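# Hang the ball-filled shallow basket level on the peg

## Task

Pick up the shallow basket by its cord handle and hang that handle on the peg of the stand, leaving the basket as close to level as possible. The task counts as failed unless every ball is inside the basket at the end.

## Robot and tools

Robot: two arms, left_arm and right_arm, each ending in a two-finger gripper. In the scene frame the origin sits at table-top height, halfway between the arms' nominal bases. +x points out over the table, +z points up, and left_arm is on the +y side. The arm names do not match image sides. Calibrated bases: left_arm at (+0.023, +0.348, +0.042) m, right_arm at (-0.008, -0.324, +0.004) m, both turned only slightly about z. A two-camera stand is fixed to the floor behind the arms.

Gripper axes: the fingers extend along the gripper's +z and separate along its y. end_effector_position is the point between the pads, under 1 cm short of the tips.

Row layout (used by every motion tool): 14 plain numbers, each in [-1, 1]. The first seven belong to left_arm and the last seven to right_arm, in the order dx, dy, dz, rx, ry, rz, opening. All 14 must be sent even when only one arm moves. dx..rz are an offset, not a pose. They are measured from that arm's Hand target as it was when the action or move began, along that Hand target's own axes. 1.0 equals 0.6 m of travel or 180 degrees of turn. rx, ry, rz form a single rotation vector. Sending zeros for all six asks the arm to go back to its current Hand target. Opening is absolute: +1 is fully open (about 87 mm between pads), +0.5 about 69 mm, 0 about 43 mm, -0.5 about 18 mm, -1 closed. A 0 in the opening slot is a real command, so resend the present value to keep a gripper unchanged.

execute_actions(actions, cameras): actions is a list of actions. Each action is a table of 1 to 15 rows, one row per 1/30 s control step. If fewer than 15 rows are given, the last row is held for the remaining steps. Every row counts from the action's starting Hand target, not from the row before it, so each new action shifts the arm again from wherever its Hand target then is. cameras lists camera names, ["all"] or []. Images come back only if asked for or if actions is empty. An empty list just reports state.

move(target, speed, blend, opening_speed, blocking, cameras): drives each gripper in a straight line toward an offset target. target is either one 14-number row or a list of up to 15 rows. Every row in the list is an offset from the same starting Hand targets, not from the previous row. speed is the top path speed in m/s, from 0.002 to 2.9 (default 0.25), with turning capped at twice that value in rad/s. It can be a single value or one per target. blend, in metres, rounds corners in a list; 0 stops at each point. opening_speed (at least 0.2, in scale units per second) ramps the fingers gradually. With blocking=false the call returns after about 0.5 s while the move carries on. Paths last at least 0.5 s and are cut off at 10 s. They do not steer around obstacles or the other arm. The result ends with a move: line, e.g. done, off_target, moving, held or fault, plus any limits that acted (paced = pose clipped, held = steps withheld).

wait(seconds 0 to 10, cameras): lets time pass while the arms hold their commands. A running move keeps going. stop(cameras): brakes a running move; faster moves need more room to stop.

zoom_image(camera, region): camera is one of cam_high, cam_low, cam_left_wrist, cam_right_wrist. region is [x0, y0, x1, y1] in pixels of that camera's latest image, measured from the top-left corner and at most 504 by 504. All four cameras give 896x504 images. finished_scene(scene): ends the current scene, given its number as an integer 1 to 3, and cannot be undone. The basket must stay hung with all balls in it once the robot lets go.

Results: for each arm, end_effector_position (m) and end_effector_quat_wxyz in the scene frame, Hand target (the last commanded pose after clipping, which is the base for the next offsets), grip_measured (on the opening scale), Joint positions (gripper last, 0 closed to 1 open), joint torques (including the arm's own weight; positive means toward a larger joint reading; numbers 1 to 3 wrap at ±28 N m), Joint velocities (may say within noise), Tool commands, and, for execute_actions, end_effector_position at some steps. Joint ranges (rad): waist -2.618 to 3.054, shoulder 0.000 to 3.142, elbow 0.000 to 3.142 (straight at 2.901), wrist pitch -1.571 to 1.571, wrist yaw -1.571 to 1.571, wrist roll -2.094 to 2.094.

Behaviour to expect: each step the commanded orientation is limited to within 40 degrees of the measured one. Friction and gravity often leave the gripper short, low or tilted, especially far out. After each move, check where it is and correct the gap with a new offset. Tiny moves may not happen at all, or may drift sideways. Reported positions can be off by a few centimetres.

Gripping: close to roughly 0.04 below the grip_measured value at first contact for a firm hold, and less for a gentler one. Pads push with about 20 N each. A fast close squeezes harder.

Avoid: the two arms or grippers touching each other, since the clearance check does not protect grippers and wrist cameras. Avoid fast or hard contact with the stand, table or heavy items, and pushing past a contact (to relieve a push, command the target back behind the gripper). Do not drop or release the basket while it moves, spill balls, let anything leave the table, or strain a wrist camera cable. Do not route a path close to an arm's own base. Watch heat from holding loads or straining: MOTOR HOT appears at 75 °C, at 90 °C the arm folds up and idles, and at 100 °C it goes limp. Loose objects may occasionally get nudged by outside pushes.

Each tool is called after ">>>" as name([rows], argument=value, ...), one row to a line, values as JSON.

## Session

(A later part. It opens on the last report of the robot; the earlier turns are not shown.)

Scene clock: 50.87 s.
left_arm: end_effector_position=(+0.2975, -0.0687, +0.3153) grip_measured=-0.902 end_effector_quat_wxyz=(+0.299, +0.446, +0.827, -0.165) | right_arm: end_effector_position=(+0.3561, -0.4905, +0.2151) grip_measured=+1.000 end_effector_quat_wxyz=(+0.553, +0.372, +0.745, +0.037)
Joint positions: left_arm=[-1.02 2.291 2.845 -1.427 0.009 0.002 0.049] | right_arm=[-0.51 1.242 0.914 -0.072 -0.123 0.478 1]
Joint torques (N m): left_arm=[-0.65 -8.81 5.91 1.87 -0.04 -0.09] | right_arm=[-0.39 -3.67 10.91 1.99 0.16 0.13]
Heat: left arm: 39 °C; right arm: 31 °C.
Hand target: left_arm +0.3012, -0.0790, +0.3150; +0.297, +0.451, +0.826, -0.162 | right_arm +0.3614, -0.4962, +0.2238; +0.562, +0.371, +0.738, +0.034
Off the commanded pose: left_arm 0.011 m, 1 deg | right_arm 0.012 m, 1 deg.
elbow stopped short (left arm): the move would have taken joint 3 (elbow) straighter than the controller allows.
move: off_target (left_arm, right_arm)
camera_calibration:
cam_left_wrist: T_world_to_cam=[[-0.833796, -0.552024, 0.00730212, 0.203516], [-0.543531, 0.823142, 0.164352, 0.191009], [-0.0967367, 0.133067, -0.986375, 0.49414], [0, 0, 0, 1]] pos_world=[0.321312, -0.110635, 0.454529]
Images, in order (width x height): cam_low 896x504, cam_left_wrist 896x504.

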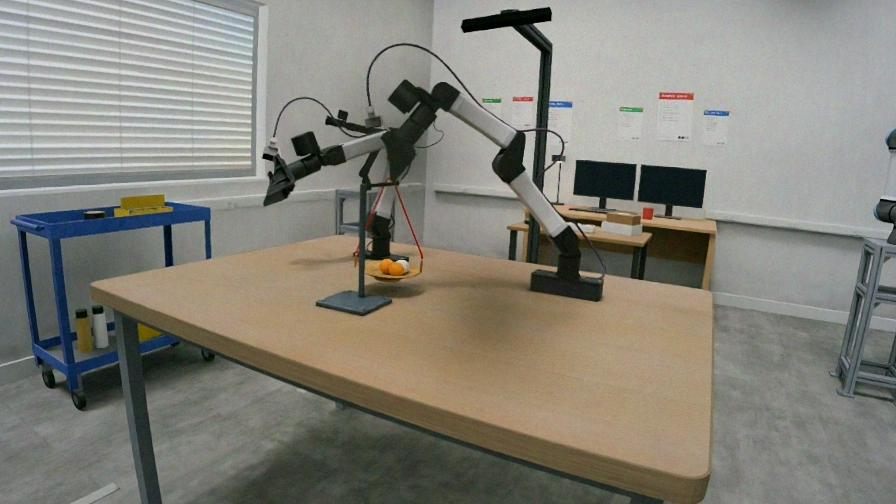

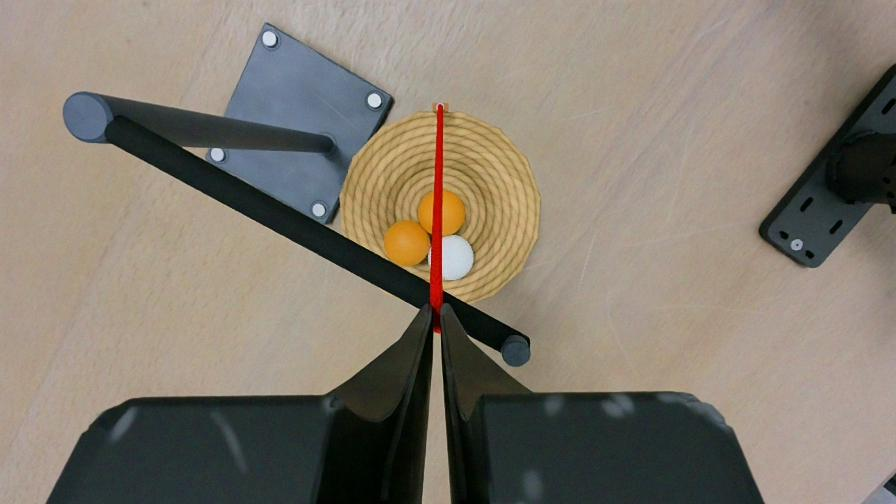

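>>> move(target=[0,0,0,0,-0.03,0,-1,0,0,0,0,0,0,1], speed=0.03, cameras=["cam_left_wrist","cam_low"])

>>> zoom_image(camera="cam_low", region=[340, 150, 440, 290])

>>> zoom_image(camera="cam_left_wrist", region=[390, 250, 490, 390])

Scene clock: 52.70 s.
left_arm: end_effector_position=(+0.2977, -0.0686, +0.3141) grip_measured=-0.902 end_effector_quat_wxyz=(+0.320, +0.442, +0.819, -0.176) | right_arm: end_effector_position=(+0.3561, -0.4905, +0.2151) grip_measured=+1.000 end_effector_quat_wxyz=(+0.553, +0.372, +0.745, +0.037)
Joint positions: left_arm=[-1.02 2.092 2.447 -1.179 0.008 0.002 0.049] | right_arm=[-0.51 1.242 0.914 -0.072 -0.123 0.478 1]
Joint torques (N m): left_arm=[-0.7 -9.88 3.45 2.25 -0.01 -0.12] | right_arm=[-0.39 -3.66 10.91 1.99 0.15 0.13]
Heat: left arm: 39 °C; right arm: 31 °C.
Hand target: left_arm +0.3011, -0.0790, +0.3151; +0.336, +0.443, +0.811, -0.183 | right_arm +0.3614, -0.4962, +0.2238; +0.562, +0.371, +0.738, +0.034
Off the commanded pose: left_arm 0.011 m, 2 deg | right_arm 0.012 m, 1 deg.
move: off_target (left_arm, right_arm)
camera_calibration:
cam_left_wrist: T_world_to_cam=[[-0.833537, -0.552427, 0.00644757, 0.203889], [-0.54816, 0.82844, 0.114921, 0.208538], [-0.0688268, 0.0922565, -0.993354, 0.48405], [0, 0, 0, 1]] pos_world=[0.317577, -0.104785, 0.455553]
Images, in order (width x height): cam_low 896x504, cam_left_wrist 896x504.

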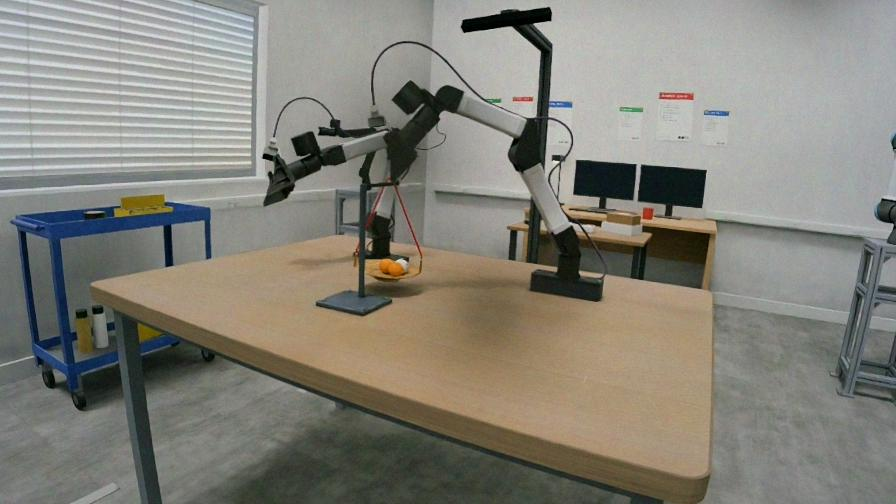

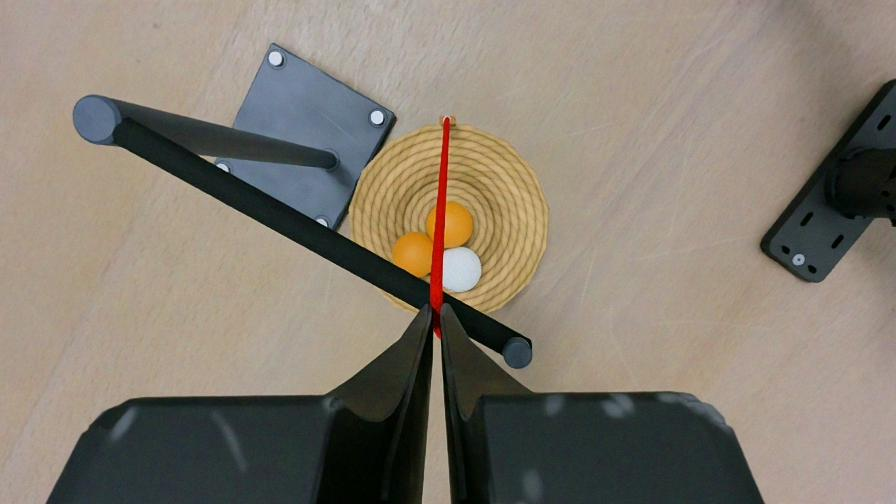

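Scaled by 3.600 from the camera's 896x504 image, which has a finer 1280x720 frame.

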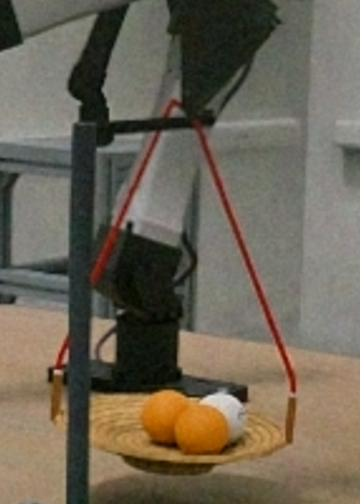

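Scaled by 3.600 from the camera's 896x504 image, which has a finer 1280x720 frame.

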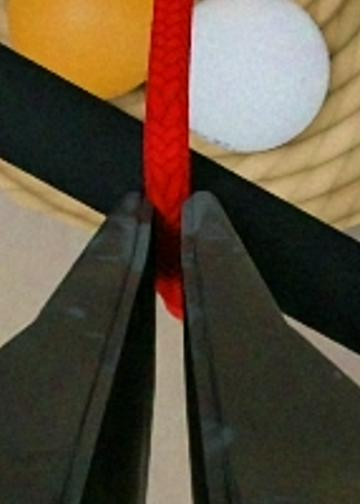

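>>> move(target=[0.007,0.003,-0.009,0,0,0,-1,0,0,0,0,0,0,1], speed=0.03)

>>> move(target=[0,0,0,0,0,0,-0.6,0,0,0,0,0,0,1], speed=0.03, opening_speed=0.3, cameras=["cam_left_wrist","cam_low","cam_high"])

>>> zoom_image(camera="cam_low", region=[340, 150, 440, 290])

>>> zoom_image(camera="cam_left_wrist", region=[390, 250, 490, 390])

Scene clock: 53.97 s.
left_arm: end_effector_position=(+0.2974, -0.0682, +0.3142) grip_measured=-0.902 end_effector_quat_wxyz=(+0.326, +0.441, +0.817, -0.179) | right_arm: end_effector_position=(+0.3561, -0.4905, +0.2151) grip_measured=+1.000 end_effector_quat_wxyz=(+0.553, +0.372, +0.745, +0.037)
Joint positions: left_arm=[-1.02 2.058 2.383 -1.133 0.008 0.002 0.049] | right_arm=[-0.51 1.242 0.914 -0.072 -0.123 0.478 1]
Joint torques (N m): left_arm=[-0.34 -10.35 3.69 2.02 0 -0.07] | right_arm=[-0.39 -3.66 10.91 2 0.16 0.13]
Heat: left arm: 39 °C; right arm: 31 °C.
Hand target: left_arm +0.2990, -0.0723, +0.3160; +0.336, +0.443, +0.811, -0.184 | right_arm +0.3614, -0.4962, +0.2238; +0.562, +0.371, +0.738, +0.034
Off the commanded pose: left_arm 0.005 m, 1 deg | right_arm 0.012 m, 1 deg.
move: off_target (right_arm)

Scene clock: 55.50 s.
left_arm: end_effector_position=(+0.3010, -0.0659, +0.3143) grip_measured=-0.601 end_effector_quat_wxyz=(+0.332, +0.439, +0.818, -0.169) | right_arm: end_effector_position=(+0.3561, -0.4905, +0.2151) grip_measured=+1.000 end_effector_quat_wxyz=(+0.553, +0.372, +0.745, +0.037)
Joint positions: left_arm=[-1.02 2.057 2.382 -1.132 -0.016 0.006 0.2] | right_arm=[-0.51 1.242 0.914 -0.072 -0.123 0.478 1]
Joint torques (N m): left_arm=[-0.32 -10.4 3.69 2.01 0.21 -0.11] | right_arm=[-0.4 -3.69 10.91 1.99 0.15 0.13]
Heat: left arm: 39 °C; right arm: 31 °C.
Hand target: left_arm +0.2989, -0.0723, +0.3159; +0.336, +0.443, +0.811, -0.183 | right_arm +0.3614, -0.4962, +0.2238; +0.562, +0.371, +0.738, +0.034
Off the commanded pose: left_arm 0.007 m, 2 deg | right_arm 0.012 m, 1 deg.
move: off_target (right_arm)
camera_calibration:
cam_left_wrist: T_world_to_cam=[[-0.826141, -0.5633, -0.0136098, 0.211553], [-0.561687, 0.821379, 0.0992188, 0.21657], [-0.0447111, 0.0896131, -0.994973, 0.477254], [0, 0, 0, 1]] pos_world=[0.317756, -0.101487, 0.456246]
Images, in order (width x height): cam_high 896x504, cam_low 896x504, cam_left_wrist 896x504.

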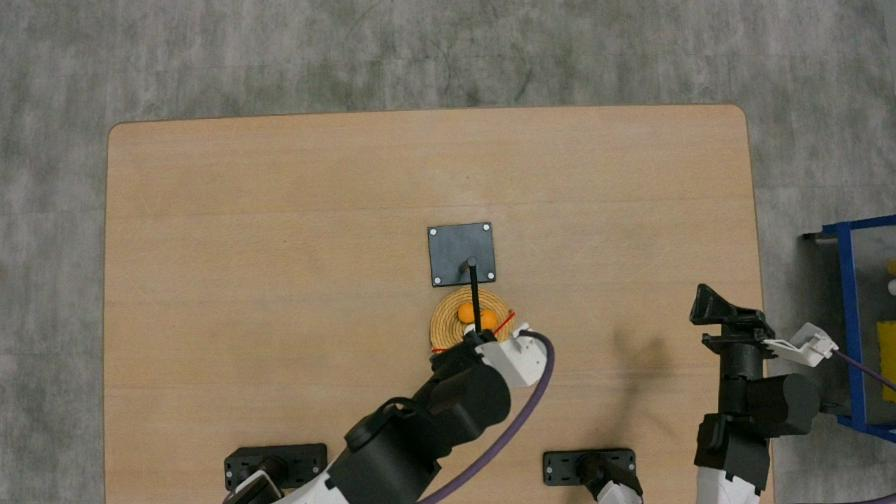

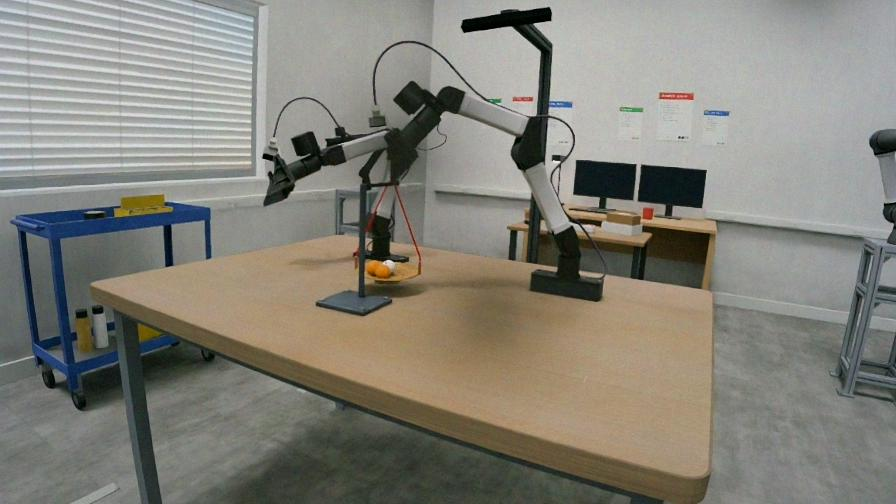

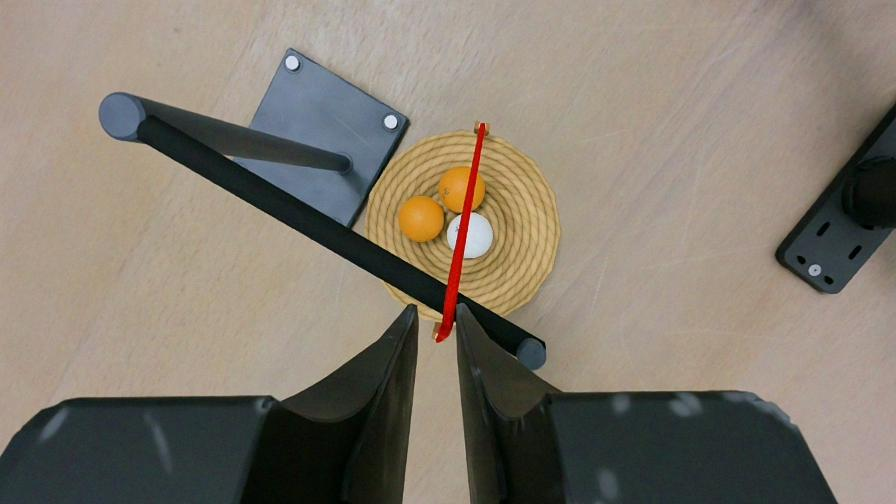

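Scaled by 3.600 from the camera's 896x504 image, which has a finer 1280x720 frame.

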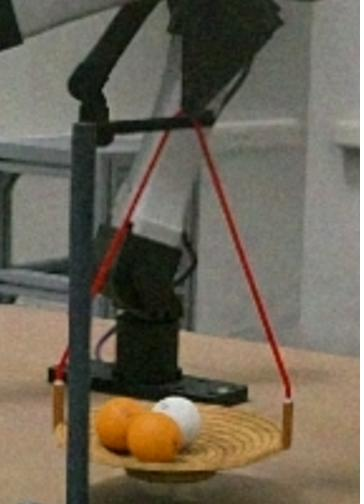

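Scaled by 3.600 from the camera's 896x504 image, which has a finer 1280x720 frame.

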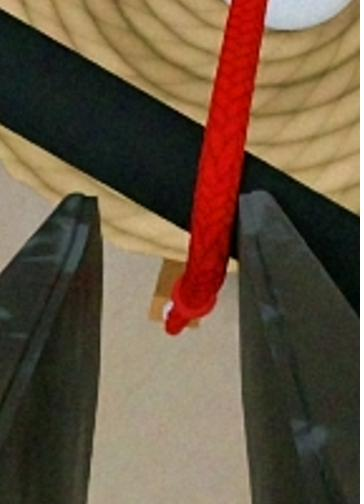

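>>> move([
  [0,0,0,0,0,0,-0.3,0,0,0,0,0,0,1],
  [0,0,-0.12,0,0,0,-0.3,0,0,0,0,0,0,1],
  [0,0,-0.25,0,0,0,-0.3,0,0,0,0,0,0,1],
], speed=[0.03,0.04,0.1], opening_speed=0.3, cameras=["cam_left_wrist","cam_low","cam_high"])

>>> zoom_image(camera="cam_low", region=[340, 150, 440, 290])

>>> zoom_image(camera="cam_high", region=[400, 240, 580, 420])

Scene clock: 60.53 s.
left_arm: end_effector_position=(+0.2499, +0.0101, +0.4076) grip_measured=-0.300 end_effector_quat_wxyz=(+0.342, +0.438, +0.811, -0.182) | right_arm: end_effector_position=(+0.3561, -0.4905, +0.2151) grip_measured=+1.000 end_effector_quat_wxyz=(+0.553, +0.372, +0.745, +0.037)
Joint positions: left_arm=[-1.013 1.984 2.765 -1.554 0.004 0.01 0.35] | right_arm=[-0.51 1.242 0.914 -0.072 -0.123 0.478 1]
Joint torques (N m): left_arm=[-0.51 -10.39 3.66 1.73 0.08 -0.14] | right_arm=[-0.39 -3.67 10.89 1.99 0.15 0.13]
Heat: left arm: 40 °C; right arm: 31 °C.
Hand target: left_arm +0.2417, +0.0170, +0.4220; +0.336, +0.443, +0.811, -0.184 | right_arm +0.3614, -0.4962, +0.2238; +0.562, +0.371, +0.738, +0.034
Off the commanded pose: left_arm 0.018 m, 1 deg | right_arm 0.012 m, 1 deg.
joint sent to its limit (left arm) — joint 4 (wrist pitch), lower limit. The joint targets are off in orientation, not in position.
move: off_target (left_arm, right_arm)
camera_calibration:
cam_left_wrist: T_world_to_cam=[[-0.831976, -0.554807, -0.0023078, 0.210185], [-0.553744, 0.830108, 0.065482, 0.127851], [-0.0344141, 0.0557573, -0.997851, 0.559959], [0, 0, 0, 1]] pos_world=[0.264936, -0.0207395, 0.550869]
Images, in order (width x height): cam_high 896x504, cam_low 896x504, cam_left_wrist 896x504.

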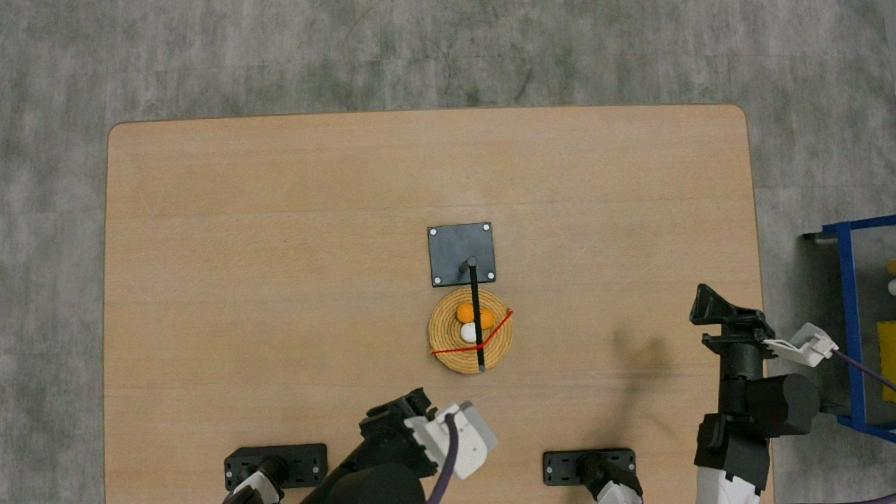

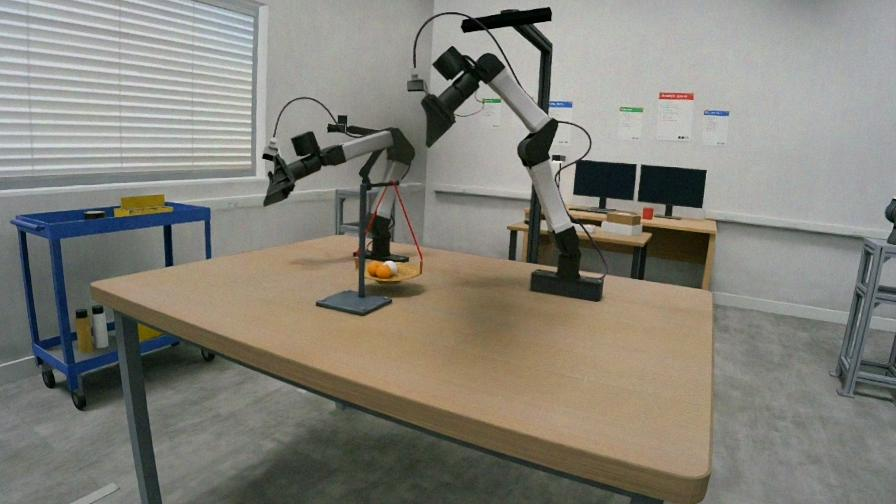

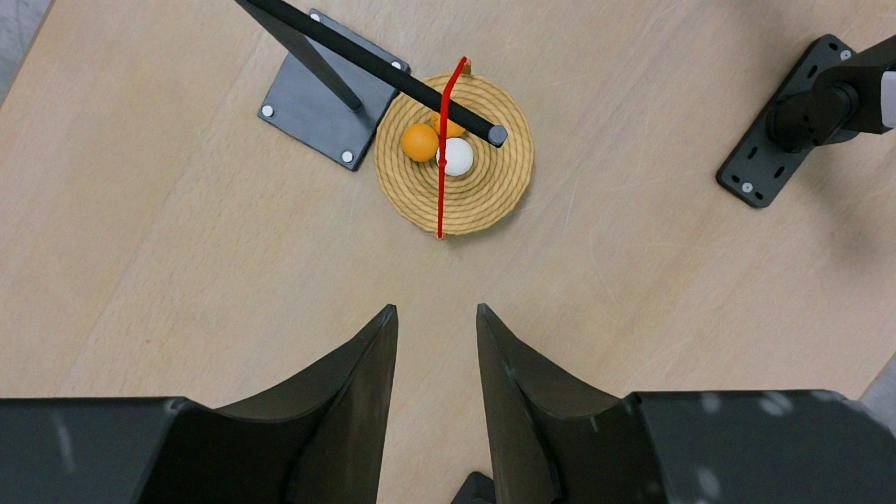

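Scaled by 3.600 from the camera's 896x504 image, which has a finer 1280x720 frame.

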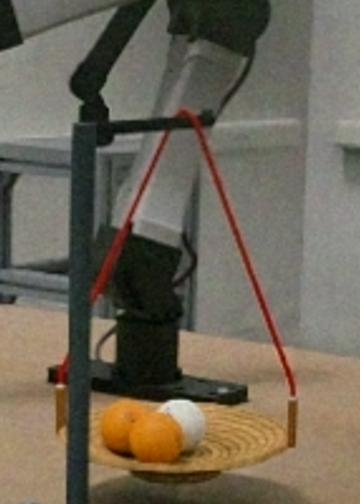

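Scaled by 2.800 from the camera's 896x504 image, which has a finer 1280x720 frame.

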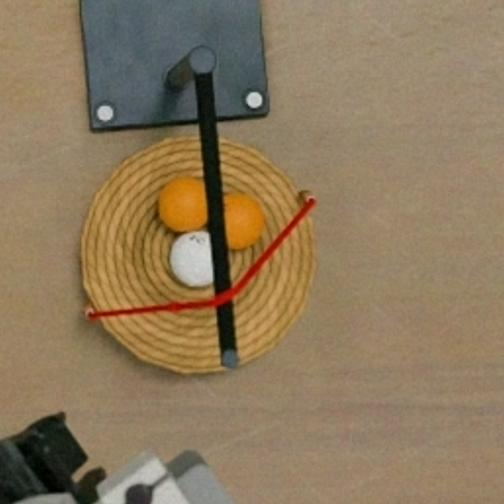

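>>> zoom_image(camera="cam_low", region=[350, 245, 430, 290])

>>> zoom_image(camera="cam_left_wrist", region=[360, 40, 560, 250])

Scaled by 6.300 from the camera's 896x504 image, which has a finer 1280x720 frame.

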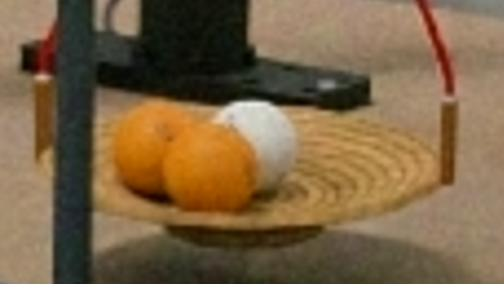

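Scaled by 2.400 from the camera's 896x504 image, which has a finer 1280x720 frame.

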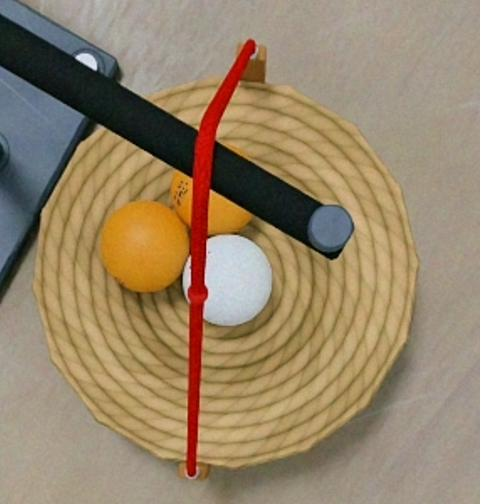

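>>> finished_scene(scene=2)

The scene is finished: the task was done.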